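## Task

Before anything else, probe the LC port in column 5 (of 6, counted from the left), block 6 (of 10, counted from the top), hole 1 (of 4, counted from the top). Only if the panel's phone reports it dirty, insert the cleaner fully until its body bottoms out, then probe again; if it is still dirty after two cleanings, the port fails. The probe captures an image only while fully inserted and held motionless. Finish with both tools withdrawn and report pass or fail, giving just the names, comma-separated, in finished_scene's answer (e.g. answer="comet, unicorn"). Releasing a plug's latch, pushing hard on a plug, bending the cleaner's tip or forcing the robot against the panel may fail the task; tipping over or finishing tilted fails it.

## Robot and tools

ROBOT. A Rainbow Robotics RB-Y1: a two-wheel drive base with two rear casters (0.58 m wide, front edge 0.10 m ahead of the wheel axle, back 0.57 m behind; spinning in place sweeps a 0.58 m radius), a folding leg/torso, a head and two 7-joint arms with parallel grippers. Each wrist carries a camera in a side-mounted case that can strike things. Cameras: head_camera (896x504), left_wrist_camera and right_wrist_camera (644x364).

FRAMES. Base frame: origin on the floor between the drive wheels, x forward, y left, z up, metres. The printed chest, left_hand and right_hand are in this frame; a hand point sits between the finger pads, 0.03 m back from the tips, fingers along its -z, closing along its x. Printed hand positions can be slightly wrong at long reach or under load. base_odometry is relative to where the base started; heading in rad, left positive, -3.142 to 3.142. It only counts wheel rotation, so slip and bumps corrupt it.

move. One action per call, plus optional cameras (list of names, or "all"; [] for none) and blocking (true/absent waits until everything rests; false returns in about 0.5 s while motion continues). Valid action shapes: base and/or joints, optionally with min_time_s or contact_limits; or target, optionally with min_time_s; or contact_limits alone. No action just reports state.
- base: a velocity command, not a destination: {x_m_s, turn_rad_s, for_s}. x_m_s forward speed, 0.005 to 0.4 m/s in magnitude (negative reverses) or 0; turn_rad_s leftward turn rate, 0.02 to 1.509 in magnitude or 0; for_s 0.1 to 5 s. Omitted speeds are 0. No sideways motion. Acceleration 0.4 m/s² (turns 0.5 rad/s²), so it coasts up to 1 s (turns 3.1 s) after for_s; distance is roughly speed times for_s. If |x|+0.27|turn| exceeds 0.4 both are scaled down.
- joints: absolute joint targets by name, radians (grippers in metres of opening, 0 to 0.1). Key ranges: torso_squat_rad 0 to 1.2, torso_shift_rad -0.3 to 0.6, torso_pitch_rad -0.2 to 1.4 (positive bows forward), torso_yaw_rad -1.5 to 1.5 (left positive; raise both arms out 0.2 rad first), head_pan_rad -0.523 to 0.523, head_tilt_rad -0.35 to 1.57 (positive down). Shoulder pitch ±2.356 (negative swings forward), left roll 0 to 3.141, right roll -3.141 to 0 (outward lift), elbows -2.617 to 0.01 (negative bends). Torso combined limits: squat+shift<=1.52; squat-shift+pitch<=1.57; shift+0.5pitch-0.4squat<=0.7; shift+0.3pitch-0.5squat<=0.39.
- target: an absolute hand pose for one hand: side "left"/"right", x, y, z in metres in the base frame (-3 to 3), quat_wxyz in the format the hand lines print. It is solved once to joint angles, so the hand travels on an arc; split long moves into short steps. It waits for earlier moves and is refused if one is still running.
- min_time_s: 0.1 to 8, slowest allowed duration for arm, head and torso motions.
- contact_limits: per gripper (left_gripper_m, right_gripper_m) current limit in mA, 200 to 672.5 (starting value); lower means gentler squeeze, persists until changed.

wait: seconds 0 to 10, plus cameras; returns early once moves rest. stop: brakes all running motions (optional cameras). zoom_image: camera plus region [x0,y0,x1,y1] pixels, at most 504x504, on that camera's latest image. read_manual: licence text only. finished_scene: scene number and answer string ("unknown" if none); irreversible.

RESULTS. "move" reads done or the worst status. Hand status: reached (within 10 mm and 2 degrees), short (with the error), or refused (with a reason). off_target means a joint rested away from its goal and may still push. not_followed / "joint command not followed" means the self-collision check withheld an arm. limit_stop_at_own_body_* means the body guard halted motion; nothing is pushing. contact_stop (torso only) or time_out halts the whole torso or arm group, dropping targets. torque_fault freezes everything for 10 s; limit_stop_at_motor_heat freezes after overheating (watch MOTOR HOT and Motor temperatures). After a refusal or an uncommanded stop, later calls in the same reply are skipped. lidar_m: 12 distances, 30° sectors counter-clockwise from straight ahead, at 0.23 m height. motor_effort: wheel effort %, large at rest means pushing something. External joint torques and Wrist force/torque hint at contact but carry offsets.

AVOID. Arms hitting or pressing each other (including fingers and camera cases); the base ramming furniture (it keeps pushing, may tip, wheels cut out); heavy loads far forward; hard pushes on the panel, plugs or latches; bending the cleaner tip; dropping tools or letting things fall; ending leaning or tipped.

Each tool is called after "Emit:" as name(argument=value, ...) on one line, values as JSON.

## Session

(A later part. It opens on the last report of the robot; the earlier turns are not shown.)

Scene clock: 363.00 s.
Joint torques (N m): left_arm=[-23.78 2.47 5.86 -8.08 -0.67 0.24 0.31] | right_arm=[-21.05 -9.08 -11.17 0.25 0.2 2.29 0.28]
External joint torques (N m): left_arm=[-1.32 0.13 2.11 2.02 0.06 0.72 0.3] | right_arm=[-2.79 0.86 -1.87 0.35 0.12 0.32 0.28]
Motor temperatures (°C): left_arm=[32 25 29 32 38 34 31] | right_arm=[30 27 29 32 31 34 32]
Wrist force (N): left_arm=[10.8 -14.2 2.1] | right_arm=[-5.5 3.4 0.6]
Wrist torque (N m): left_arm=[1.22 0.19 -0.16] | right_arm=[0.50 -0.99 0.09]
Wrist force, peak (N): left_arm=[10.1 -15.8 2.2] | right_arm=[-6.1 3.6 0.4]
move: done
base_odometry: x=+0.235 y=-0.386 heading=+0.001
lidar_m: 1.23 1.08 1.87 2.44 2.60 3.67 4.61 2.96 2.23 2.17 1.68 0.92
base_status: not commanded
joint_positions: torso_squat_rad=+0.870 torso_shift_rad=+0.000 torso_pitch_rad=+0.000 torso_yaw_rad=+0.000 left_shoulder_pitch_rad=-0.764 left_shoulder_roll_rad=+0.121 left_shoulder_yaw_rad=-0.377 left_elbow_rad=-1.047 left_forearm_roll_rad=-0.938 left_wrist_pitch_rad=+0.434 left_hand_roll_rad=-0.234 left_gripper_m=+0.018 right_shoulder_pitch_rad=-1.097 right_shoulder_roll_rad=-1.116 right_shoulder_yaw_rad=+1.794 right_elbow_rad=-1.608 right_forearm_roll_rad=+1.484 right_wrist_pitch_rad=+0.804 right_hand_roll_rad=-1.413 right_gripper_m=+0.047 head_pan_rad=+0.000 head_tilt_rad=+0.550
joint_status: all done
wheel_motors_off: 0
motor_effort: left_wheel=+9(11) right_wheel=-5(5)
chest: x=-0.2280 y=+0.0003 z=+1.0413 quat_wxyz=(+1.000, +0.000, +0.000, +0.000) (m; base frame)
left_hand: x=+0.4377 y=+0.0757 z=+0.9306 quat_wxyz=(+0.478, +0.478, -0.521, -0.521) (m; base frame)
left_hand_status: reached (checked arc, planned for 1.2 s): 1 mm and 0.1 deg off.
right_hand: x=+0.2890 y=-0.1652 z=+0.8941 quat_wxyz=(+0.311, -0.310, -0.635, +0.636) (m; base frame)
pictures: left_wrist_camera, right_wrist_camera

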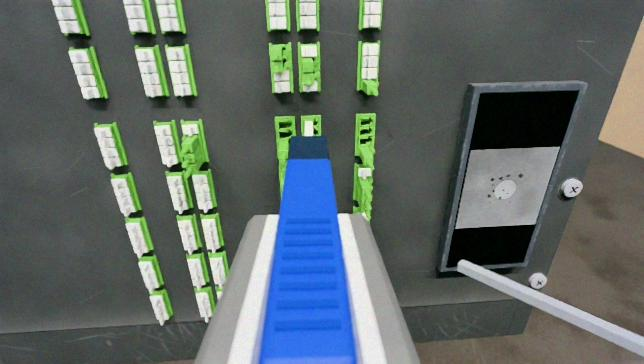

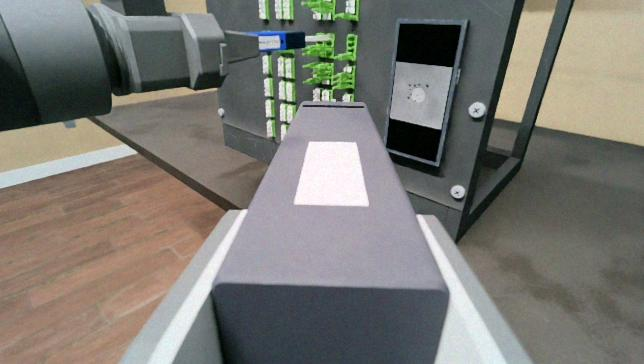

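Emit:
move(target={"side":"left","x":0.442,"y":0.0753,"z":0.9304,"quat_wxyz":[0.4783,0.4783,-0.5208,-0.5208]}, min_time_s=1.5, cameras=[])

Emit:
move(target={"side":"left","x":0.446,"y":0.075,"z":0.9304,"quat_wxyz":[0.4783,0.4783,-0.5208,-0.5208]}, min_time_s=1.5, cameras=["left_wrist_camera","right_wrist_camera"])

Emit:
zoom_image(camera="right_wrist_camera", region=[265, 10, 345, 70])

Scene clock: 366.53 s.
Joint torques (N m): left_arm=[-24.62 2.57 6.12 -7.95 -0.53 0.05 0.17] | right_arm=[-21.15 -9.11 -11.15 0.11 0.24 2.15 0.29]
External joint torques (N m): left_arm=[-1.94 0.09 2.47 2.15 0.18 0.47 0.15] | right_arm=[-2.9 0.84 -1.84 0.21 0.16 0.18 0.29]
Motor temperatures (°C): left_arm=[32 25 29 32 38 34 31] | right_arm=[30 27 29 32 31 34 32]
Wrist force (N): left_arm=[9.9 -14.4 5.9] | right_arm=[-5.4 3.4 0.9]
Wrist torque (N m): left_arm=[1.35 0.29 -0.14] | right_arm=[0.51 -1.01 0.10]
Wrist force, peak (N): left_arm=[9.8 -16.0 3.3] | right_arm=[-6.1 3.4 0.6]
move: done
base_odometry: x=+0.235 y=-0.386 heading=+0.001
lidar_m: 1.23 1.09 1.86 2.45 2.59 3.66 4.61 2.97 2.25 2.18 1.68 0.92
base_status: not commanded
joint_positions: torso_squat_rad=+0.870 torso_shift_rad=+0.000 torso_pitch_rad=+0.000 torso_yaw_rad=+0.000 left_shoulder_pitch_rad=-0.782 left_shoulder_roll_rad=+0.116 left_shoulder_yaw_rad=-0.371 left_elbow_rad=-1.013 left_forearm_roll_rad=-0.960 left_wrist_pitch_rad=+0.423 left_hand_roll_rad=-0.210 left_gripper_m=+0.018 right_shoulder_pitch_rad=-1.097 right_shoulder_roll_rad=-1.116 right_shoulder_yaw_rad=+1.794 right_elbow_rad=-1.608 right_forearm_roll_rad=+1.484 right_wrist_pitch_rad=+0.804 right_hand_roll_rad=-1.413 right_gripper_m=+0.047 head_pan_rad=+0.000 head_tilt_rad=+0.550
joint_status: all done
wheel_motors_off: 0
motor_effort: left_wheel=+9(11) right_wheel=-5(5)
chest: x=-0.2280 y=+0.0003 z=+1.0413 quat_wxyz=(+1.000, +0.000, +0.000, +0.000) (m; base frame)
left_hand: x=+0.4415 y=+0.0750 z=+0.9305 quat_wxyz=(+0.478, +0.478, -0.521, -0.522) (m; base frame)
left_hand_status: reached (checked arc, planned for 1.5 s): 1 mm and 0.1 deg off.
right_hand: x=+0.2890 y=-0.1652 z=+0.8941 quat_wxyz=(+0.311, -0.310, -0.635, +0.636) (m; base frame)
pictures: none
No camera images: "cameras" was empty.

Scene clock: 368.37 s.
Joint torques (N m): left_arm=[-30.8 6.25 8.42 -6.59 -0.43 -0.07 0.25] | right_arm=[-21.26 -9.09 -11.13 0.16 0.17 2.14 0.31]
External joint torques (N m): left_arm=[-7.91 3.62 4.88 3.51 0.26 0.3 0.23] | right_arm=[-2.99 0.85 -1.82 0.25 0.09 0.17 0.31]
Motor temperatures (°C): left_arm=[32 25 29 32 38 34 31] | right_arm=[30 27 29 32 31 34 32]
Wrist force (N): left_arm=[8.9 -14.2 45.7] | right_arm=[-5.7 3.4 0.8]
Wrist torque (N m): left_arm=[1.57 0.32 -0.15] | right_arm=[0.51 -1.04 0.10]
Wrist force, peak (N): left_arm=[8.6 -14.2 46.6] | right_arm=[-5.5 4.0 0.3]
move: done
base_odometry: x=+0.235 y=-0.386 heading=+0.002
lidar_m: 1.23 1.09 1.87 2.45 2.59 3.67 4.61 2.97 2.23 2.17 1.69 0.92
base_status: not commanded
joint_positions: torso_squat_rad=+0.870 torso_shift_rad=-0.001 torso_pitch_rad=-0.001 torso_yaw_rad=+0.000 left_shoulder_pitch_rad=-0.800 left_shoulder_roll_rad=+0.110 left_shoulder_yaw_rad=-0.365 left_elbow_rad=-0.978 left_forearm_roll_rad=-0.985 left_wrist_pitch_rad=+0.412 left_hand_roll_rad=-0.181 left_gripper_m=+0.018 right_shoulder_pitch_rad=-1.097 right_shoulder_roll_rad=-1.116 right_shoulder_yaw_rad=+1.794 right_elbow_rad=-1.608 right_forearm_roll_rad=+1.484 right_wrist_pitch_rad=+0.804 right_hand_roll_rad=-1.413 right_gripper_m=+0.047 head_pan_rad=+0.000 head_tilt_rad=+0.550
joint_status: all done
wheel_motors_off: 0
motor_effort: left_wheel=+14(15) right_wheel=-4(5)
chest: x=-0.2286 y=+0.0003 z=+1.0412 quat_wxyz=(+1.000, +0.000, +0.000, +0.000) (m; base frame)
left_hand: x=+0.4446 y=+0.0744 z=+0.9301 quat_wxyz=(+0.478, +0.477, -0.521, -0.522) (m; base frame)
left_hand_status: reached (checked arc, planned for 1.5 s): 2 mm and 0.2 deg off.
right_hand: x=+0.2886 y=-0.1652 z=+0.8945 quat_wxyz=(+0.310, -0.311, -0.635, +0.636) (m; base frame)
pictures: left_wrist_camera, right_wrist_camera

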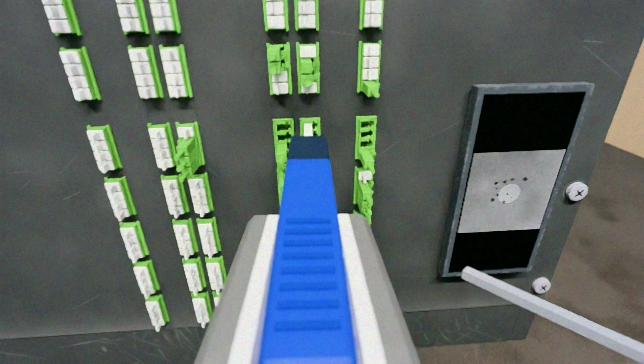

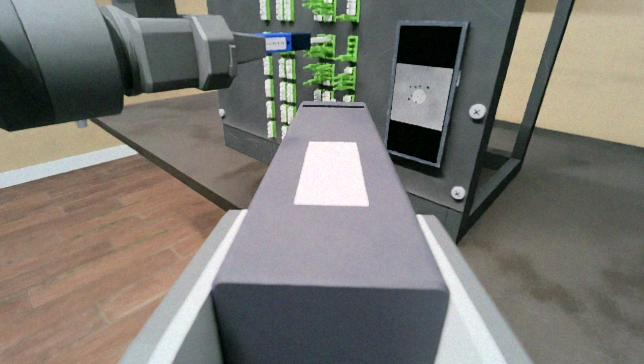

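Scaled by 6.300 from the camera's 644x364 image, which has a finer 1265x715 frame.

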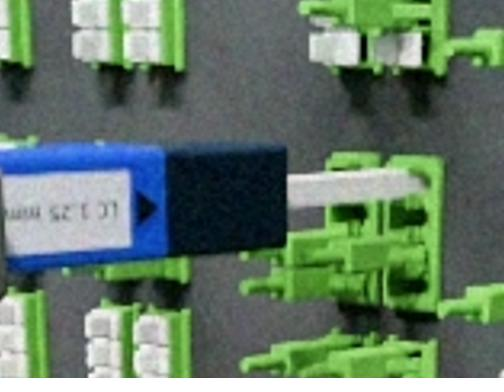

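Emit:
move(target={"side":"left","x":0.448,"y":0.0752,"z":0.9307,"quat_wxyz":[0.4783,0.4783,-0.5208,-0.5208]}, min_time_s=1.5, cameras=["left_wrist_camera","right_wrist_camera"])

Emit:
zoom_image(camera="right_wrist_camera", region=[265, 10, 345, 70])

Emit:
zoom_image(camera="left_wrist_camera", region=[250, 90, 370, 364])

Scene clock: 371.80 s.
Joint torques (N m): left_arm=[-35.22 9.16 10.59 -5.77 -0.28 0.01 0.27] | right_arm=[-21.15 -9.01 -11.19 -0.03 0.15 2.15 0.34]
External joint torques (N m): left_arm=[-12.19 6.42 7.13 4.32 0.4 0.34 0.25] | right_arm=[-2.87 0.92 -1.87 0.06 0.07 0.18 0.35]
Motor temperatures (°C): left_arm=[33 25 29 32 38 34 31] | right_arm=[30 27 29 32 31 34 32]
Wrist force (N): left_arm=[8.4 -13.4 73.5] | right_arm=[-5.6 3.3 0.4]
Wrist torque (N m): left_arm=[1.66 0.27 -0.21] | right_arm=[0.54 -1.01 0.11]
Wrist force, peak (N): left_arm=[9.5 -13.1 74.4] | right_arm=[-5.9 3.6 1.0]
move: done
base_odometry: x=+0.235 y=-0.386 heading=+0.002
lidar_m: 1.23 1.09 1.86 2.45 2.59 3.67 4.61 2.95 2.24 2.18 1.68 0.93
base_status: not commanded
joint_positions: torso_squat_rad=+0.870 torso_shift_rad=-0.001 torso_pitch_rad=-0.002 torso_yaw_rad=+0.000 left_shoulder_pitch_rad=-0.812 left_shoulder_roll_rad=+0.106 left_shoulder_yaw_rad=-0.360 left_elbow_rad=-0.953 left_forearm_roll_rad=-1.006 left_wrist_pitch_rad=+0.403 left_hand_roll_rad=-0.158 left_gripper_m=+0.018 right_shoulder_pitch_rad=-1.097 right_shoulder_roll_rad=-1.116 right_shoulder_yaw_rad=+1.794 right_elbow_rad=-1.608 right_forearm_roll_rad=+1.484 right_wrist_pitch_rad=+0.804 right_hand_roll_rad=-1.413 right_gripper_m=+0.047 head_pan_rad=+0.000 head_tilt_rad=+0.550
joint_status: all done
wheel_motors_off: 0
motor_effort: left_wheel=+24(25) right_wheel=-3(5)
chest: x=-0.2290 y=+0.0003 z=+1.0412 quat_wxyz=(+1.000, +0.000, -0.001, +0.000) (m; base frame)
left_hand: x=+0.4466 y=+0.0742 z=+0.9296 quat_wxyz=(+0.478, +0.477, -0.521, -0.522) (m; base frame)
left_hand_status: reached (checked arc, planned for 1.5 s): 2 mm and 0.2 deg off.
right_hand: x=+0.2883 y=-0.1651 z=+0.8948 quat_wxyz=(+0.310, -0.311, -0.635, +0.636) (m; base frame)
pictures: left_wrist_camera, right_wrist_camera

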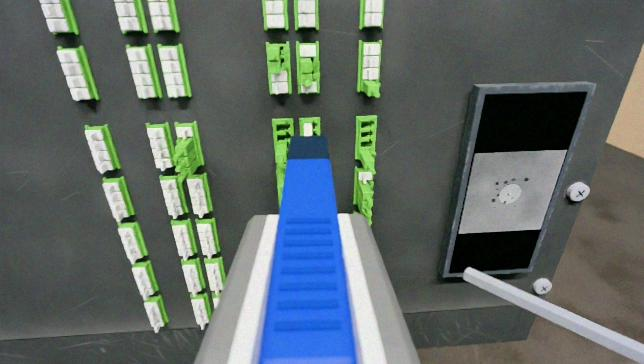

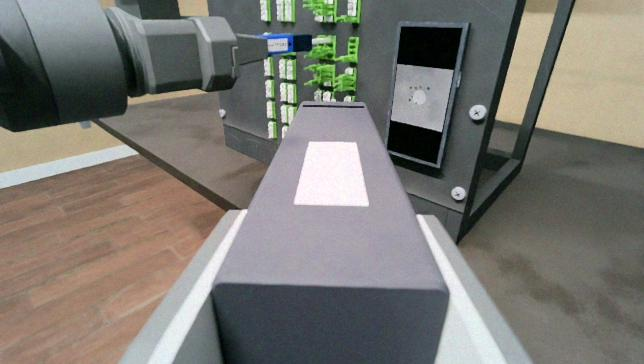

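Scaled by 6.300 from the camera's 644x364 image, which has a finer 1265x715 frame.

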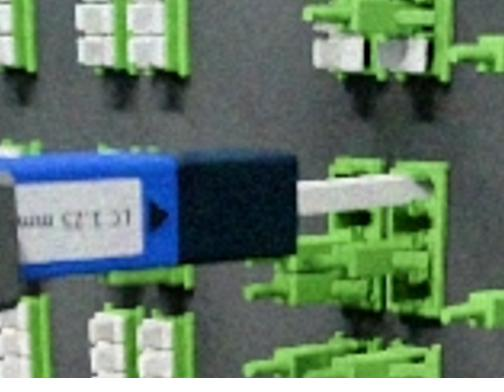

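Scaled by 1.839 from the camera's 644x364 image, which has a finer 1265x715 frame.

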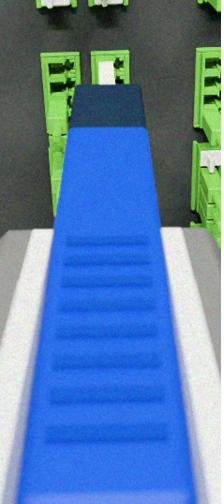

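Emit:
move(target={"side":"left","x":0.43,"y":0.0765,"z":0.9305,"quat_wxyz":[0.4783,0.4783,-0.5208,-0.5208]}, min_time_s=2, cameras=["right_wrist_camera"])

Emit:
zoom_image(camera="right_wrist_camera", region=[265, 10, 345, 70])

Emit:
move(target={"side":"left","x":0.41,"y":0.0778,"z":0.9305,"quat_wxyz":[0.4783,0.4783,-0.5208,-0.5208]}, min_time_s=2, cameras=["right_wrist_camera","head_camera","left_wrist_camera"])

Emit:
zoom_image(camera="right_wrist_camera", region=[265, 10, 345, 70])

Scene clock: 377.30 s.
Joint torques (N m): left_arm=[-21.04 3.55 2.24 -10.01 -0.24 0.05 -0.48] | right_arm=[-21.27 -9.23 -11.09 0.01 0.17 2.07 0.18]
External joint torques (N m): left_arm=[1.02 1.54 -1.53 0.15 0.5 0.6 -0.49] | right_arm=[-3.02 0.71 -1.79 0.11 0.09 0.1 0.19]
Motor temperatures (°C): left_arm=[33 25 29 32 38 34 31] | right_arm=[30 27 29 32 31 34 32]
Wrist force (N): left_arm=[9.4 -14.9 -6.4] | right_arm=[-5.5 2.8 0.8]
Wrist torque (N m): left_arm=[1.22 0.25 -0.17] | right_arm=[0.58 -0.99 0.11]
Wrist force, peak (N): left_arm=[9.0 -13.5 74.8] | right_arm=[-6.0 3.2 0.0]
move: done
base_odometry: x=+0.235 y=-0.386 heading=+0.001
lidar_m: 1.23 1.09 1.86 2.46 2.58 3.67 4.61 2.96 2.23 2.17 1.70 0.93
base_status: not commanded
joint_positions: torso_squat_rad=+0.870 torso_shift_rad=+0.000 torso_pitch_rad=+0.000 torso_yaw_rad=+0.000 left_shoulder_pitch_rad=-0.732 left_shoulder_roll_rad=+0.122 left_shoulder_yaw_rad=-0.379 left_elbow_rad=-1.097 left_forearm_roll_rad=-0.920 left_wrist_pitch_rad=+0.447 left_hand_roll_rad=-0.267 left_gripper_m=+0.018 right_shoulder_pitch_rad=-1.097 right_shoulder_roll_rad=-1.116 right_shoulder_yaw_rad=+1.794 right_elbow_rad=-1.608 right_forearm_roll_rad=+1.484 right_wrist_pitch_rad=+0.804 right_hand_roll_rad=-1.413 right_gripper_m=+0.047 head_pan_rad=+0.000 head_tilt_rad=+0.550
joint_status: all done
wheel_motors_off: 0
motor_effort: left_wheel=+13(26) right_wheel=-2(3)
chest: x=-0.2280 y=+0.0003 z=+1.0413 quat_wxyz=(+1.000, +0.000, +0.000, +0.000) (m; base frame)
left_hand: x=+0.4310 y=+0.0759 z=+0.9297 quat_wxyz=(+0.478, +0.478, -0.521, -0.520) (m; base frame)
left_hand_status: reached (checked arc, planned for 2.0 s): 1 mm and 0.1 deg off.
right_hand: x=+0.2890 y=-0.1652 z=+0.8941 quat_wxyz=(+0.311, -0.310, -0.635, +0.636) (m; base frame)
pictures: right_wrist_camera

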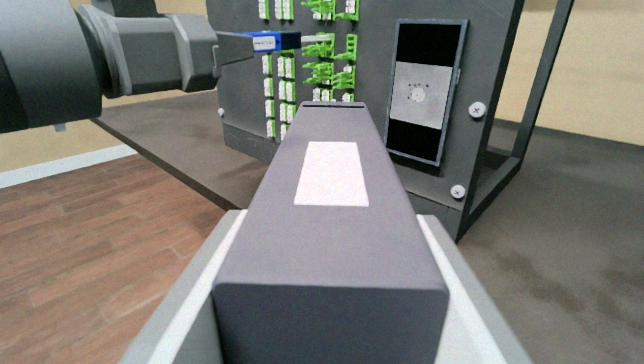

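Scaled by 6.300 from the camera's 644x364 image, which has a finer 1265x715 frame.

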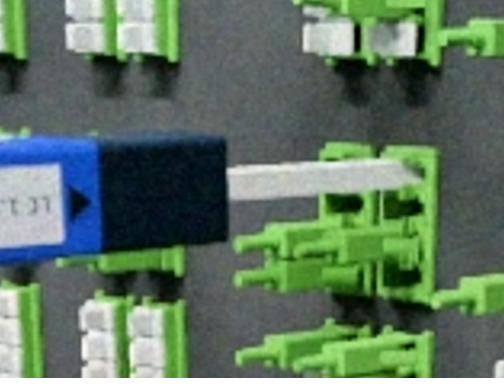

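Scene clock: 379.63 s.
Joint torques (N m): left_arm=[-19.7 2.64 1.83 -10.17 -0.41 -0.26 -0.5] | right_arm=[-21 -9.31 -11 0.09 0.3 2.04 0.26]
External joint torques (N m): left_arm=[1.18 1.36 -2.23 0.01 0.39 0.49 -0.52] | right_arm=[-2.75 0.64 -1.7 0.19 0.22 0.08 0.26]
Motor temperatures (°C): left_arm=[33 25 29 32 38 34 31] | right_arm=[30 27 29 32 31 34 32]
Wrist force (N): left_arm=[8.4 -14.8 -3.0] | right_arm=[-5.6 3.3 0.6]
Wrist torque (N m): left_arm=[1.23 0.30 -0.19] | right_arm=[0.54 -1.04 0.11]
Wrist force, peak (N): left_arm=[13.8 -6.9 -32.0] | right_arm=[-6.0 3.8 0.9]
move: done
base_odometry: x=+0.235 y=-0.386 heading=+0.001
lidar_m: 1.23 1.09 1.86 2.45 2.59 3.67 4.61 2.96 2.24 2.18 1.68 0.92
base_status: not commanded
joint_positions: torso_squat_rad=+0.870 torso_shift_rad=+0.000 torso_pitch_rad=+0.000 torso_yaw_rad=+0.000 left_shoulder_pitch_rad=-0.647 left_shoulder_roll_rad=+0.142 left_shoulder_yaw_rad=-0.404 left_elbow_rad=-1.253 left_forearm_roll_rad=-0.839 left_wrist_pitch_rad=+0.502 left_hand_roll_rad=-0.370 left_gripper_m=+0.018 right_shoulder_pitch_rad=-1.097 right_shoulder_roll_rad=-1.116 right_shoulder_yaw_rad=+1.794 right_elbow_rad=-1.608 right_forearm_roll_rad=+1.484 right_wrist_pitch_rad=+0.804 right_hand_roll_rad=-1.413 right_gripper_m=+0.047 head_pan_rad=+0.000 head_tilt_rad=+0.550
joint_status: all done
wheel_motors_off: 0
motor_effort: left_wheel=+5(15) right_wheel=-4(4)
chest: x=-0.2279 y=+0.0003 z=+1.0413 quat_wxyz=(+1.000, +0.000, +0.000, +0.000) (m; base frame)
left_hand: x=+0.4103 y=+0.0774 z=+0.9307 quat_wxyz=(+0.478, +0.479, -0.522, -0.520) (m; base frame)
left_hand_status: reached (checked arc, planned for 2.0 s): 1 mm and 0.1 deg off.
right_hand: x=+0.2891 y=-0.1653 z=+0.8940 quat_wxyz=(+0.311, -0.310, -0.635, +0.636) (m; base frame)
pictures: head_camera, left_wrist_camera, right_wrist_camera

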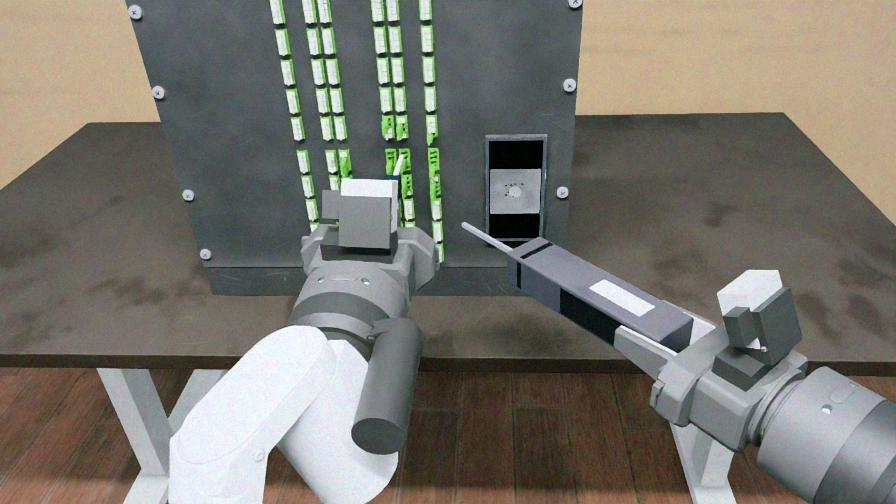

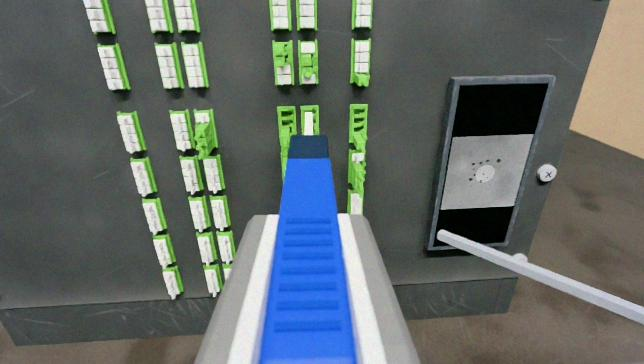

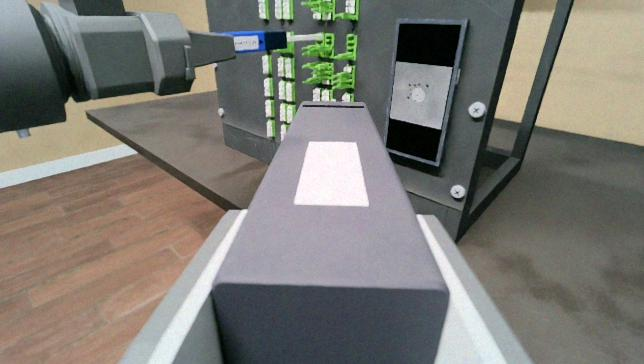

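Scaled by 6.300 from the camera's 644x364 image, which has a finer 1265x715 frame.

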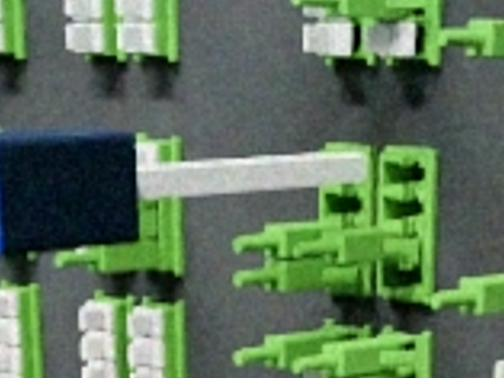

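Emit:
move(target={"side":"left","x":0.37,"y":0.085,"z":0.932,"quat_wxyz":[0.4783,0.4783,-0.5208,-0.5208]}, min_time_s=1.5, cameras=[])

Emit:
move(target={"side":"left","x":0.32,"y":0.17,"z":0.935,"quat_wxyz":[0.4783,0.4783,-0.5208,-0.5208]}, min_time_s=1.5, cameras=[])

Emit:
move(target={"side":"right","x":0.2,"y":-0.235,"z":0.9,"quat_wxyz":[0.31,-0.31,-0.6356,0.6356]}, min_time_s=1.5, cameras=[])

Emit:
move(target={"side":"left","x":0.378,"y":0.258,"z":0.914,"quat_wxyz":[0.2989,0.2989,-0.6409,-0.6409]}, min_time_s=2.5, cameras=["head_camera"])

Emit:
move(target={"side":"right","x":0.22,"y":-0.18,"z":0.96,"quat_wxyz":[0.4972,-0.5264,-0.5019,0.4739]}, min_time_s=2.5, cameras=["head_camera"])

Emit:
move(target={"side":"right","x":0.24,"y":0.07,"z":0.94,"quat_wxyz":[0.4972,-0.5264,-0.5019,0.4739]}, min_time_s=2.5, cameras=["head_camera"])

Emit:
move(target={"side":"right","x":0.29,"y":0.0882,"z":0.9347,"quat_wxyz":[0.4972,-0.5264,-0.5019,0.4739]}, min_time_s=2, cameras=["head_camera","left_wrist_camera"])

Emit:
zoom_image(camera="head_camera", region=[380, 130, 430, 180])

Emit:
zoom_image(camera="left_wrist_camera", region=[310, 40, 370, 100])

Scene clock: 388.30 s.
Joint torques (N m): left_arm=[-18.03 1.1 2.28 -9.96 -0.44 -0.5 -0.33] | right_arm=[-20.91 -9.12 -11.04 0.19 0.25 2.33 0.3]
External joint torques (N m): left_arm=[0.58 0.75 -2.05 0.19 0.45 0.49 -0.35] | right_arm=[-2.66 0.83 -1.74 0.29 0.17 0.37 0.31]
Motor temperatures (°C): left_arm=[32 25 29 32 38 34 31] | right_arm=[30 27 29 32 31 34 32]
Wrist force (N): left_arm=[9.3 -14.1 -3.1] | right_arm=[-5.4 3.3 0.6]
Wrist torque (N m): left_arm=[1.12 0.36 -0.13] | right_arm=[0.53 -0.97 0.11]
Wrist force, peak (N): left_arm=[8.6 -16.0 -3.5] | right_arm=[-5.7 3.9 1.4]
move: done
base_odometry: x=+0.235 y=-0.386 heading=+0.001
lidar_m: 1.24 1.10 1.87 2.46 2.59 3.66 4.62 2.97 2.23 2.17 1.68 0.93
base_status: not commanded
joint_positions: torso_squat_rad=+0.870 torso_shift_rad=+0.000 torso_pitch_rad=+0.000 torso_yaw_rad=+0.000 left_shoulder_pitch_rad=-0.499 left_shoulder_roll_rad=+0.183 left_shoulder_yaw_rad=-0.442 left_elbow_rad=-1.512 left_forearm_roll_rad=-0.745 left_wrist_pitch_rad=+0.590 left_hand_roll_rad=-0.503 left_gripper_m=+0.018 right_shoulder_pitch_rad=-1.097 right_shoulder_roll_rad=-1.116 right_shoulder_yaw_rad=+1.794 right_elbow_rad=-1.608 right_forearm_roll_rad=+1.484 right_wrist_pitch_rad=+0.804 right_hand_roll_rad=-1.413 right_gripper_m=+0.047 head_pan_rad=+0.000 head_tilt_rad=+0.550
joint_status: all done
wheel_motors_off: 0
motor_effort: left_wheel=+4(7) right_wheel=-3(4)
chest: x=-0.2279 y=+0.0003 z=+1.0413 quat_wxyz=(+1.000, +0.000, +0.000, +0.000) (m; base frame)
left_hand: x=+0.3701 y=+0.0849 z=+0.9323 quat_wxyz=(+0.478, +0.478, -0.521, -0.520) (m; base frame)
left_hand_status: reached (checked arc, planned for 1.5 s): 0 mm and 0.1 deg off.
right_hand: x=+0.2891 y=-0.1653 z=+0.8940 quat_wxyz=(+0.311, -0.310, -0.635, +0.636) (m; base frame)
pictures: none
No camera images: "cameras" was empty.

Scene clock: 390.13 s.
Joint torques (N m): left_arm=[-14.41 4.42 7.03 -9.38 -0.47 -0.72 -0.55] | right_arm=[-21.12 -9.03 -11.28 0.07 0.24 2.18 0.32]
External joint torques (N m): left_arm=[0.87 0.87 1.05 0.2 0.37 0.41 -0.56] | right_arm=[-2.87 0.91 -1.98 0.17 0.16 0.21 0.33]
Motor temperatures (°C): left_arm=[32 25 29 32 38 34 31] | right_arm=[30 27 29 32 31 34 32]
Wrist force (N): left_arm=[8.0 -14.9 -3.0] | right_arm=[-5.0 3.0 0.8]
Wrist torque (N m): left_arm=[1.21 0.32 -0.19] | right_arm=[0.57 -0.94 0.14]
Wrist force, peak (N): left_arm=[8.7 -15.6 -3.1] | right_arm=[-6.1 3.3 1.3]
move: done
base_odometry: x=+0.235 y=-0.386 heading=+0.001
lidar_m: 1.23 1.09 1.86 2.46 2.59 3.65 4.61 2.94 2.23 2.17 1.68 0.93
base_status: not commanded
joint_positions: torso_squat_rad=+0.870 torso_shift_rad=+0.000 torso_pitch_rad=+0.000 torso_yaw_rad=+0.000 left_shoulder_pitch_rad=-0.270 left_shoulder_roll_rad=+0.427 left_shoulder_yaw_rad=-0.402 left_elbow_rad=-1.849 left_forearm_roll_rad=-0.546 left_wrist_pitch_rad=+0.590 left_hand_roll_rad=-0.583 left_gripper_m=+0.018 right_shoulder_pitch_rad=-1.097 right_shoulder_roll_rad=-1.116 right_shoulder_yaw_rad=+1.794 right_elbow_rad=-1.608 right_forearm_roll_rad=+1.484 right_wrist_pitch_rad=+0.804 right_hand_roll_rad=-1.413 right_gripper_m=+0.047 head_pan_rad=+0.000 head_tilt_rad=+0.550
joint_status: all done
wheel_motors_off: 0
motor_effort: left_wheel=+5(6) right_wheel=-3(4)
chest: x=-0.2279 y=+0.0003 z=+1.0413 quat_wxyz=(+1.000, +0.000, +0.000, +0.000) (m; base frame)
left_hand: x=+0.3202 y=+0.1694 z=+0.9350 quat_wxyz=(+0.478, +0.479, -0.521, -0.521) (m; base frame)
left_hand_status: reached (checked arc, planned for 1.5 s): 1 mm and 0.1 deg off.
right_hand: x=+0.2891 y=-0.1652 z=+0.8940 quat_wxyz=(+0.311, -0.310, -0.635, +0.636) (m; base frame)
pictures: none
No camera images: "cameras" was empty.

Scene clock: 391.97 s.
Joint torques (N m): left_arm=[-14.6 4.33 7.22 -9.2 -0.39 -0.8 -0.61] | right_arm=[-15.06 -11.32 -8.35 -1.69 0.36 2.46 -0.17]
External joint torques (N m): left_arm=[0.68 0.78 1.24 0.38 0.45 0.33 -0.63] | right_arm=[-1.72 -0.33 -0.51 -0.63 0.27 0.49 -0.17]
Motor temperatures (°C): left_arm=[32 25 29 32 38 34 31] | right_arm=[30 27 29 32 31 34 32]
Wrist force (N): left_arm=[8.0 -14.6 -3.1] | right_arm=[-5.2 3.4 0.8]
Wrist torque (N m): left_arm=[1.18 0.29 -0.18] | right_arm=[0.51 -0.97 0.10]
Wrist force, peak (N): left_arm=[8.8 -15.4 -2.3] | right_arm=[-5.8 3.7 0.5]
move: done
base_odometry: x=+0.235 y=-0.386 heading=+0.001
lidar_m: 1.23 1.09 1.85 2.46 2.58 3.66 4.61 2.94 2.24 2.18 1.68 0.93
base_status: not commanded
joint_positions: torso_squat_rad=+0.870 torso_shift_rad=+0.000 torso_pitch_rad=+0.000 torso_yaw_rad=+0.000 left_shoulder_pitch_rad=-0.270 left_shoulder_roll_rad=+0.427 left_shoulder_yaw_rad=-0.402 left_elbow_rad=-1.849 left_forearm_roll_rad=-0.546 left_wrist_pitch_rad=+0.590 left_hand_roll_rad=-0.583 left_gripper_m=+0.018 right_shoulder_pitch_rad=-1.001 right_shoulder_roll_rad=-1.416 right_shoulder_yaw_rad=+1.884 right_elbow_rad=-1.866 right_forearm_roll_rad=+1.662 right_wrist_pitch_rad=+0.946 right_hand_roll_rad=-1.436 right_gripper_m=+0.047 head_pan_rad=+0.000 head_tilt_rad=+0.550
joint_status: all done
wheel_motors_off: 0
motor_effort: left_wheel=+5(6) right_wheel=-4(4)
chest: x=-0.2279 y=+0.0003 z=+1.0413 quat_wxyz=(+1.000, +0.000, +0.000, +0.000) (m; base frame)
left_hand: x=+0.3202 y=+0.1694 z=+0.9351 quat_wxyz=(+0.478, +0.479, -0.521, -0.521) (m; base frame)
right_hand: x=+0.2002 y=-0.2348 z=+0.8998 quat_wxyz=(+0.310, -0.310, -0.635, +0.636) (m; base frame)
right_hand_status: reached (checked arc, planned for 1.5 s): 0 mm and 0.0 deg off.
pictures: none
No camera images: "cameras" was empty.

Scene clock: 394.80 s.
Joint torques (N m): left_arm=[-21.68 13.63 6.72 -4.03 1.56 -0.42 0.16] | right_arm=[-14.79 -11.15 -8.29 -1.59 0.35 2.48 -0.29]
External joint torques (N m): left_arm=[-0.89 0.36 -1.62 0.66 0.22 0.32 0.14] | right_arm=[-1.46 -0.16 -0.45 -0.54 0.25 0.51 -0.29]
Motor temperatures (°C): left_arm=[32 25 29 32 38 34 31] | right_arm=[30 27 29 32 31 34 32]
Wrist force (N): left_arm=[8.3 -15.1 -2.8] | right_arm=[-5.7 3.6 0.8]
Wrist torque (N m): left_arm=[1.28 0.34 -0.19] | right_arm=[0.49 -1.05 0.12]
Wrist force, peak (N): left_arm=[8.6 -15.8 -3.7] | right_arm=[-6.0 3.8 0.7]
move: done
base_odometry: x=+0.235 y=-0.386 heading=+0.001
lidar_m: 1.22 1.10 1.87 2.45 2.59 3.66 4.60 2.97 2.23 2.17 1.67 0.91
base_status: not commanded
joint_positions: torso_squat_rad=+0.870 torso_shift_rad=+0.000 torso_pitch_rad=+0.000 torso_yaw_rad=+0.000 left_shoulder_pitch_rad=-0.694 left_shoulder_roll_rad=+0.817 left_shoulder_yaw_rad=-0.631 left_elbow_rad=-0.857 left_forearm_roll_rad=-0.189 left_wrist_pitch_rad=-0.702 left_hand_roll_rad=-0.371 left_gripper_m=+0.018 right_shoulder_pitch_rad=-1.001 right_shoulder_roll_rad=-1.416 right_shoulder_yaw_rad=+1.884 right_elbow_rad=-1.866 right_forearm_roll_rad=+1.662 right_wrist_pitch_rad=+0.946 right_hand_roll_rad=-1.436 right_gripper_m=+0.047 head_pan_rad=+0.000 head_tilt_rad=+0.550
joint_status: all done
wheel_motors_off: 0
motor_effort: left_wheel=+6(7) right_wheel=-4(4)
chest: x=-0.2279 y=+0.0003 z=+1.0413 quat_wxyz=(+1.000, +0.000, +0.000, +0.000) (m; base frame)
left_hand: x=+0.3776 y=+0.2579 z=+0.9144 quat_wxyz=(+0.301, +0.300, -0.639, -0.641) (m; base frame)
left_hand_status: reached (checked arc, planned for 2.5 s): 1 mm and 0.3 deg off.
right_hand: x=+0.2002 y=-0.2348 z=+0.8998 quat_wxyz=(+0.310, -0.310, -0.635, +0.636) (m; base frame)
pictures: head_camera

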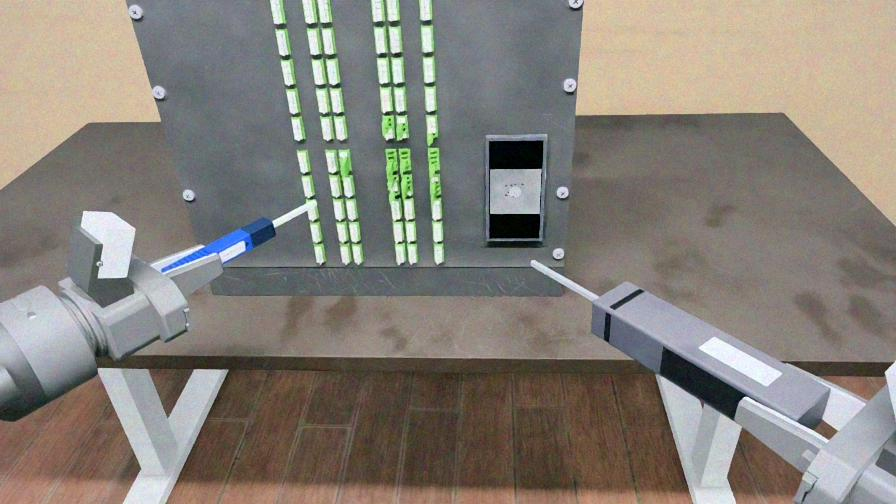

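Scene clock: 397.63 s.
Joint torques (N m): left_arm=[-21.51 13.41 6.32 -4.06 1.61 -0.41 0.12] | right_arm=[-18.07 -6.76 -10.22 -4.05 2.69 0.71 0.14]
External joint torques (N m): left_arm=[-0.72 0.14 -2.02 0.63 0.28 0.33 0.1] | right_arm=[-2.81 0.63 -1.54 -0.63 0.84 0 0.15]
Motor temperatures (°C): left_arm=[32 25 29 32 38 34 31] | right_arm=[30 27 29 32 31 34 32]
Wrist force (N): left_arm=[8.7 -15.0 -3.4] | right_arm=[-5.0 3.7 1.3]
Wrist torque (N m): left_arm=[1.24 0.35 -0.18] | right_arm=[0.49 -0.98 0.12]
Wrist force, peak (N): left_arm=[8.8 -15.4 -3.0] | right_arm=[-6.1 3.3 3.5]
move: done
base_odometry: x=+0.235 y=-0.386 heading=+0.001
lidar_m: 1.24 1.09 1.86 2.45 2.58 3.67 4.61 2.94 2.23 2.18 1.69 0.92
base_status: not commanded
joint_positions: torso_squat_rad=+0.870 torso_shift_rad=+0.000 torso_pitch_rad=+0.000 torso_yaw_rad=+0.000 left_shoulder_pitch_rad=-0.694 left_shoulder_roll_rad=+0.817 left_shoulder_yaw_rad=-0.631 left_elbow_rad=-0.857 left_forearm_roll_rad=-0.189 left_wrist_pitch_rad=-0.702 left_hand_roll_rad=-0.371 left_gripper_m=+0.018 right_shoulder_pitch_rad=-1.008 right_shoulder_roll_rad=-1.027 right_shoulder_yaw_rad=+1.603 right_elbow_rad=-2.259 right_forearm_roll_rad=+0.619 right_wrist_pitch_rad=+1.658 right_hand_roll_rad=-0.362 right_gripper_m=+0.047 head_pan_rad=+0.000 head_tilt_rad=+0.550
joint_status: all done
wheel_motors_off: 0
motor_effort: left_wheel=+5(6) right_wheel=-4(4)
chest: x=-0.2279 y=+0.0003 z=+1.0413 quat_wxyz=(+1.000, +0.000, +0.000, +0.000) (m; base frame)
left_hand: x=+0.3776 y=+0.2579 z=+0.9144 quat_wxyz=(+0.301, +0.300, -0.639, -0.641) (m; base frame)
right_hand: x=+0.2198 y=-0.1801 z=+0.9596 quat_wxyz=(+0.497, -0.526, -0.501, +0.474) (m; base frame)
right_hand_status: reached (checked arc, planned for 2.5 s): 0 mm and 0.1 deg off.
pictures: head_camera

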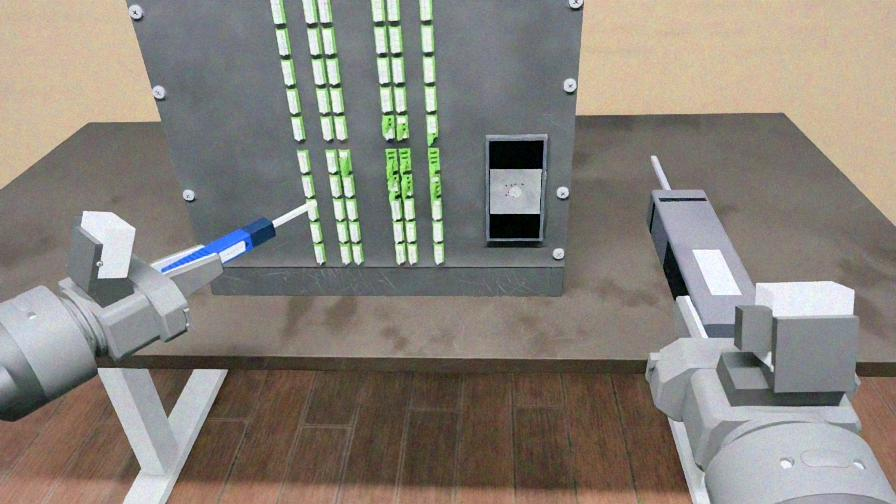

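Scene clock: 400.47 s.
Joint torques (N m): left_arm=[-21.46 13.62 6.59 -4.08 1.64 -0.36 0.16] | right_arm=[-20.46 -1.27 -9.64 -3.16 2.81 0.31 0.23]
External joint torques (N m): left_arm=[-0.68 0.35 -1.75 0.62 0.31 0.39 0.15] | right_arm=[-2.89 -0.16 -0.87 -0.01 0.89 -0.06 0.24]
Motor temperatures (°C): left_arm=[32 25 29 32 38 34 31] | right_arm=[30 27 29 32 31 34 32]
Wrist force (N): left_arm=[7.9 -15.5 -3.4] | right_arm=[-5.4 3.5 1.8]
Wrist torque (N m): left_arm=[1.34 0.31 -0.18] | right_arm=[0.53 -0.99 0.13]
Wrist force, peak (N): left_arm=[8.8 -15.4 -3.2] | right_arm=[-5.9 3.8 1.0]
move: done
base_odometry: x=+0.235 y=-0.386 heading=+0.001
lidar_m: 1.23 1.09 1.84 2.46 2.59 3.67 4.61 2.95 2.23 2.17 1.69 0.93
base_status: not commanded
joint_positions: torso_squat_rad=+0.870 torso_shift_rad=+0.000 torso_pitch_rad=+0.000 torso_yaw_rad=+0.000 left_shoulder_pitch_rad=-0.694 left_shoulder_roll_rad=+0.817 left_shoulder_yaw_rad=-0.631 left_elbow_rad=-0.857 left_forearm_roll_rad=-0.189 left_wrist_pitch_rad=-0.702 left_hand_roll_rad=-0.371 left_gripper_m=+0.018 right_shoulder_pitch_rad=-1.143 right_shoulder_roll_rad=-0.121 right_shoulder_yaw_rad=+1.479 right_elbow_rad=-1.512 right_forearm_roll_rad=+0.497 right_wrist_pitch_rad=+1.743 right_hand_roll_rad=-0.188 right_gripper_m=+0.047 head_pan_rad=+0.000 head_tilt_rad=+0.550
joint_status: all done
wheel_motors_off: 0
motor_effort: left_wheel=+4(6) right_wheel=-3(4)
chest: x=-0.2279 y=+0.0003 z=+1.0413 quat_wxyz=(+1.000, +0.000, +0.000, +0.000) (m; base frame)
left_hand: x=+0.3776 y=+0.2579 z=+0.9144 quat_wxyz=(+0.301, +0.300, -0.639, -0.641) (m; base frame)
right_hand: x=+0.2398 y=+0.0699 z=+0.9398 quat_wxyz=(+0.497, -0.526, -0.502, +0.474) (m; base frame)
right_hand_status: reached (checked arc, planned for 2.5 s): 0 mm and 0.1 deg off.
pictures: head_camera

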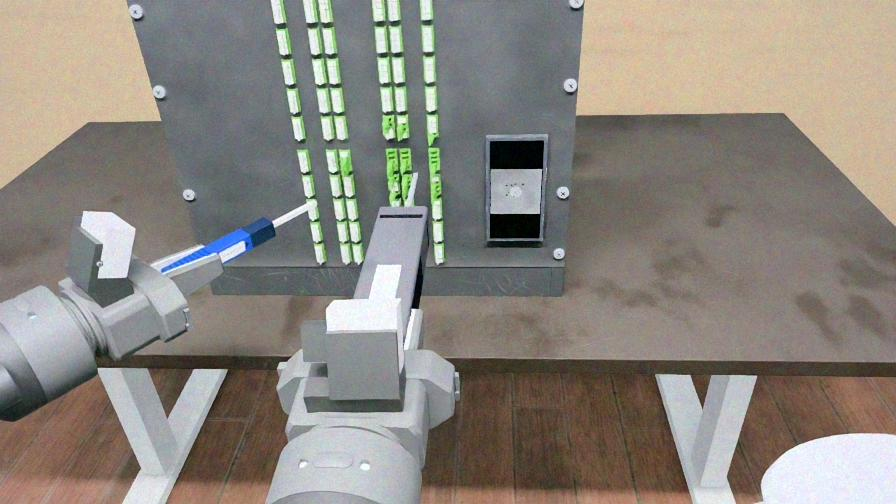

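Scene clock: 402.80 s.
Joint torques (N m): left_arm=[-21.76 13.52 6.47 -4.14 1.51 -0.39 0.13] | right_arm=[-22.53 -1.49 -9.21 -2.14 2.73 0.12 -0.35]
External joint torques (N m): left_arm=[-0.97 0.25 -1.87 0.55 0.17 0.36 0.12] | right_arm=[-3.44 0.26 -1.27 0.28 0.83 -0.4 -0.34]
Motor temperatures (°C): left_arm=[32 25 29 32 38 34 31] | right_arm=[30 27 29 32 31 34 32]
Wrist force (N): left_arm=[8.0 -15.4 -3.3] | right_arm=[-5.5 3.2 1.1]
Wrist torque (N m): left_arm=[1.27 0.27 -0.19] | right_arm=[0.52 -1.05 0.11]
Wrist force, peak (N): left_arm=[9.1 -15.5 -2.7] | right_arm=[-6.1 3.4 1.5]
move: done
base_odometry: x=+0.235 y=-0.386 heading=+0.001
lidar_m: 1.23 1.07 1.87 2.45 2.58 3.66 4.61 2.95 2.24 2.17 1.68 0.93
base_status: not commanded
joint_positions: torso_squat_rad=+0.870 torso_shift_rad=+0.000 torso_pitch_rad=+0.000 torso_yaw_rad=+0.000 left_shoulder_pitch_rad=-0.694 left_shoulder_roll_rad=+0.817 left_shoulder_yaw_rad=-0.631 left_elbow_rad=-0.857 left_forearm_roll_rad=-0.189 left_wrist_pitch_rad=-0.702 left_hand_roll_rad=-0.371 left_gripper_m=+0.018 right_shoulder_pitch_rad=-1.196 right_shoulder_roll_rad=-0.032 right_shoulder_yaw_rad=+1.446 right_elbow_rad=-1.204 right_forearm_roll_rad=+0.456 right_wrist_pitch_rad=+1.541 right_hand_roll_rad=-0.261 right_gripper_m=+0.047 head_pan_rad=+0.000 head_tilt_rad=+0.550
joint_status: all done
wheel_motors_off: 0
motor_effort: left_wheel=+5(6) right_wheel=-4(4)
chest: x=-0.2279 y=+0.0003 z=+1.0413 quat_wxyz=(+1.000, +0.000, +0.000, +0.000) (m; base frame)
left_hand: x=+0.3776 y=+0.2579 z=+0.9144 quat_wxyz=(+0.301, +0.300, -0.639, -0.641) (m; base frame)
right_hand: x=+0.2899 y=+0.0880 z=+0.9344 quat_wxyz=(+0.497, -0.526, -0.501, +0.474) (m; base frame)
right_hand_status: reached (checked arc, planned for 2.0 s): 0 mm and 0.1 deg off.
pictures: head_camera, left_wrist_camera

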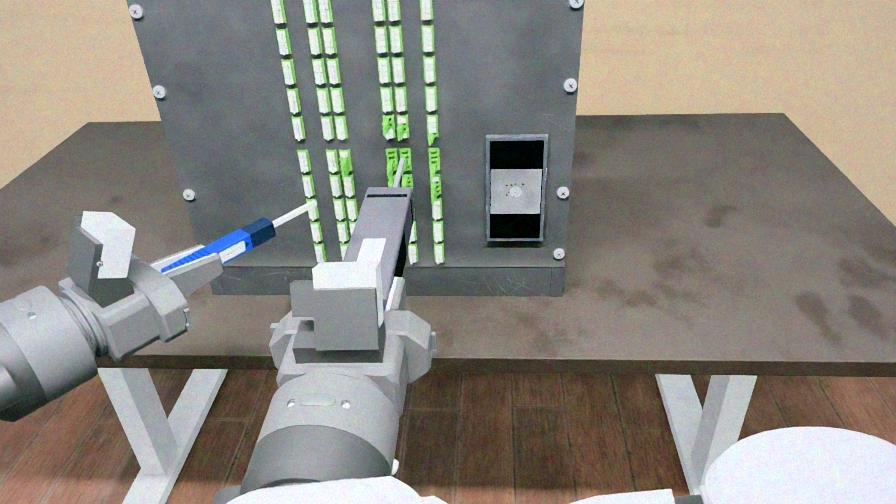

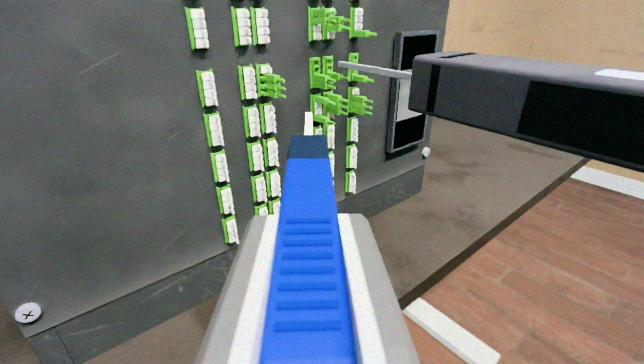

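Scaled by 10.080 from the camera's 896x504 image, which has a finer 1280x720 frame.

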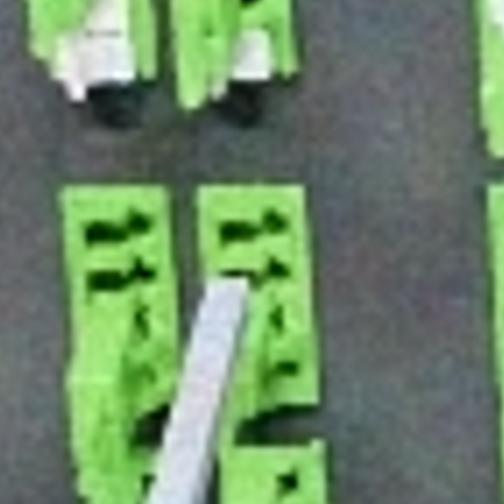

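Scaled by 8.400 from the camera's 644x364 image, which has a finer 1265x715 frame.

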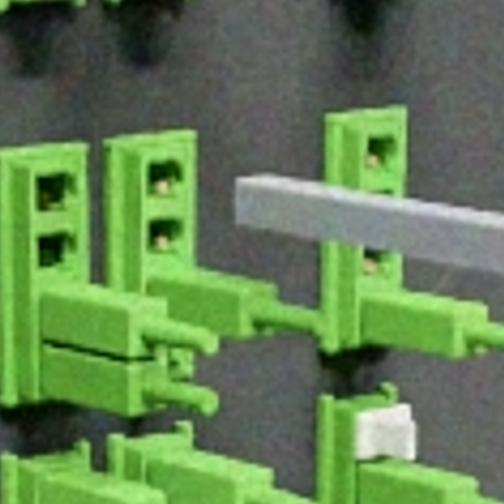

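Emit:
move(target={"side":"right","x":0.301,"y":0.088,"z":0.9347,"quat_wxyz":[0.4972,-0.5264,-0.5019,0.4739]}, min_time_s=1.5, cameras=[])

Emit:
move(target={"side":"right","x":0.305,"y":0.0877,"z":0.9347,"quat_wxyz":[0.4972,-0.5264,-0.5019,0.4739]}, min_time_s=1.5, cameras=["left_wrist_camera","head_camera"])

Emit:
zoom_image(camera="left_wrist_camera", region=[310, 40, 370, 100])

Scene clock: 406.90 s.
Joint torques (N m): left_arm=[-21.66 13.47 6.62 -4.12 1.49 -0.51 0.2] | right_arm=[-23.1 -1.23 -8.85 -1.88 2.54 -0.03 -0.34]
External joint torques (N m): left_arm=[-0.87 0.2 -1.73 0.58 0.16 0.23 0.19] | right_arm=[-3.67 0.76 -1.08 0.41 0.65 -0.57 -0.33]
Motor temperatures (°C): left_arm=[32 25 29 32 38 34 31] | right_arm=[30 27 29 32 31 34 32]
Wrist force (N): left_arm=[8.8 -14.6 -3.0] | right_arm=[-5.3 2.8 0.9]
Wrist torque (N m): left_arm=[1.20 0.38 -0.16] | right_arm=[0.59 -0.99 0.12]
Wrist force, peak (N): left_arm=[9.1 -15.4 -2.9] | right_arm=[-6.1 3.6 1.1]
move: done
base_odometry: x=+0.235 y=-0.386 heading=+0.001
lidar_m: 1.24 1.08 1.85 2.45 2.57 3.66 4.61 2.97 2.23 2.17 1.68 0.92
base_status: not commanded
joint_positions: torso_squat_rad=+0.870 torso_shift_rad=+0.000 torso_pitch_rad=+0.000 torso_yaw_rad=+0.000 left_shoulder_pitch_rad=-0.694 left_shoulder_roll_rad=+0.817 left_shoulder_yaw_rad=-0.631 left_elbow_rad=-0.857 left_forearm_roll_rad=-0.189 left_wrist_pitch_rad=-0.702 left_hand_roll_rad=-0.371 left_gripper_m=+0.018 right_shoulder_pitch_rad=-1.205 right_shoulder_roll_rad=-0.026 right_shoulder_yaw_rad=+1.440 right_elbow_rad=-1.158 right_forearm_roll_rad=+0.449 right_wrist_pitch_rad=+1.502 right_hand_roll_rad=-0.273 right_gripper_m=+0.047 head_pan_rad=+0.000 head_tilt_rad=+0.550
joint_status: all done
wheel_motors_off: 0
motor_effort: left_wheel=+6(6) right_wheel=-3(4)
chest: x=-0.2279 y=+0.0003 z=+1.0413 quat_wxyz=(+1.000, +0.000, +0.000, +0.000) (m; base frame)
left_hand: x=+0.3776 y=+0.2579 z=+0.9144 quat_wxyz=(+0.301, +0.300, -0.639, -0.641) (m; base frame)
right_hand: x=+0.3002 y=+0.0872 z=+0.9346 quat_wxyz=(+0.497, -0.526, -0.501, +0.474) (m; base frame)
right_hand_status: reached (checked arc, planned for 1.5 s): 1 mm and 0.1 deg off.
pictures: none
No camera images: "cameras" was empty.

Scene clock: 408.73 s.
Joint torques (N m): left_arm=[-21.64 13.11 6.61 -4.18 1.45 -0.56 0.23] | right_arm=[-26.27 -4.7 -10.23 0.13 3.06 -3.21 -0.35]
External joint torques (N m): left_arm=[-0.85 -0.16 -1.73 0.51 0.11 0.18 0.21] | right_arm=[-6.72 -2.64 -2.57 2.35 1.18 -3.76 -0.35]
Motor temperatures (°C): left_arm=[32 25 29 32 38 34 31] | right_arm=[30 27 29 32 31 34 32]
Wrist force (N): left_arm=[8.5 -14.9 -2.9] | right_arm=[-11.8 1.3 25.2]
Wrist torque (N m): left_arm=[1.25 0.37 -0.21] | right_arm=[0.41 0.85 0.21]
Wrist force, peak (N): left_arm=[8.9 -15.1 -3.4] | right_arm=[-12.7 1.5 25.5]
move: done
base_odometry: x=+0.235 y=-0.386 heading=+0.001
lidar_m: 1.24 1.08 1.86 2.44 2.59 3.67 4.62 2.96 2.25 2.18 1.69 0.93
base_status: not commanded
joint_positions: torso_squat_rad=+0.870 torso_shift_rad=+0.000 torso_pitch_rad=+0.000 torso_yaw_rad=+0.000 left_shoulder_pitch_rad=-0.694 left_shoulder_roll_rad=+0.817 left_shoulder_yaw_rad=-0.631 left_elbow_rad=-0.857 left_forearm_roll_rad=-0.189 left_wrist_pitch_rad=-0.702 left_hand_roll_rad=-0.371 left_gripper_m=+0.018 right_shoulder_pitch_rad=-1.209 right_shoulder_roll_rad=-0.020 right_shoulder_yaw_rad=+1.438 right_elbow_rad=-1.132 right_forearm_roll_rad=+0.448 right_wrist_pitch_rad=+1.484 right_hand_roll_rad=-0.280 right_gripper_m=+0.047 head_pan_rad=+0.000 head_tilt_rad=+0.550
joint_status: all done
wheel_motors_off: 0
motor_effort: left_wheel=+5(6) right_wheel=-3(4)
chest: x=-0.2282 y=+0.0003 z=+1.0413 quat_wxyz=(+1.000, +0.000, +0.000, +0.000) (m; base frame)
left_hand: x=+0.3773 y=+0.2579 z=+0.9147 quat_wxyz=(+0.301, +0.300, -0.639, -0.641) (m; base frame)
right_hand: x=+0.3041 y=+0.0877 z=+0.9342 quat_wxyz=(+0.497, -0.526, -0.501, +0.474) (m; base frame)
right_hand_status: reached (checked arc, planned for 1.5 s): 1 mm and 0.1 deg off.
pictures: head_camera, left_wrist_camera

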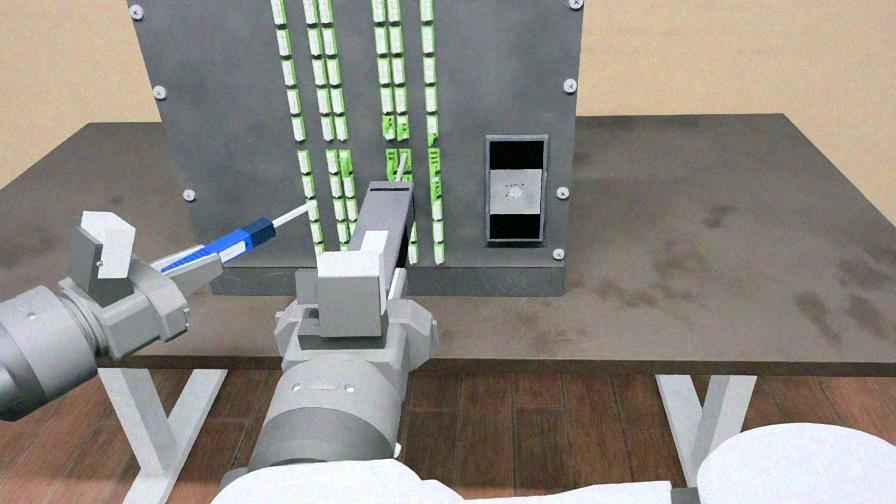

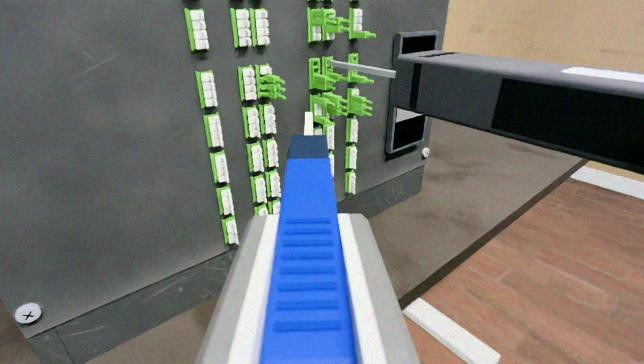

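Scaled by 8.400 from the camera's 644x364 image, which has a finer 1265x715 frame.

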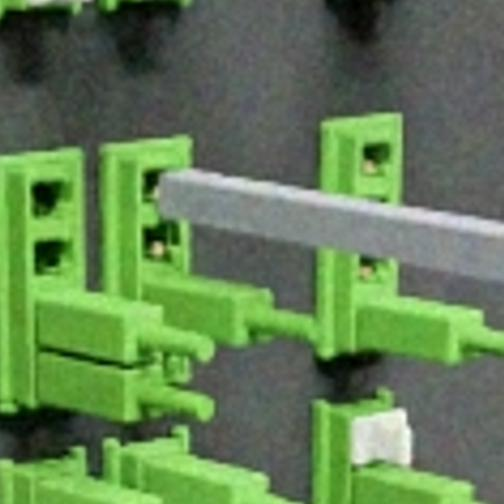

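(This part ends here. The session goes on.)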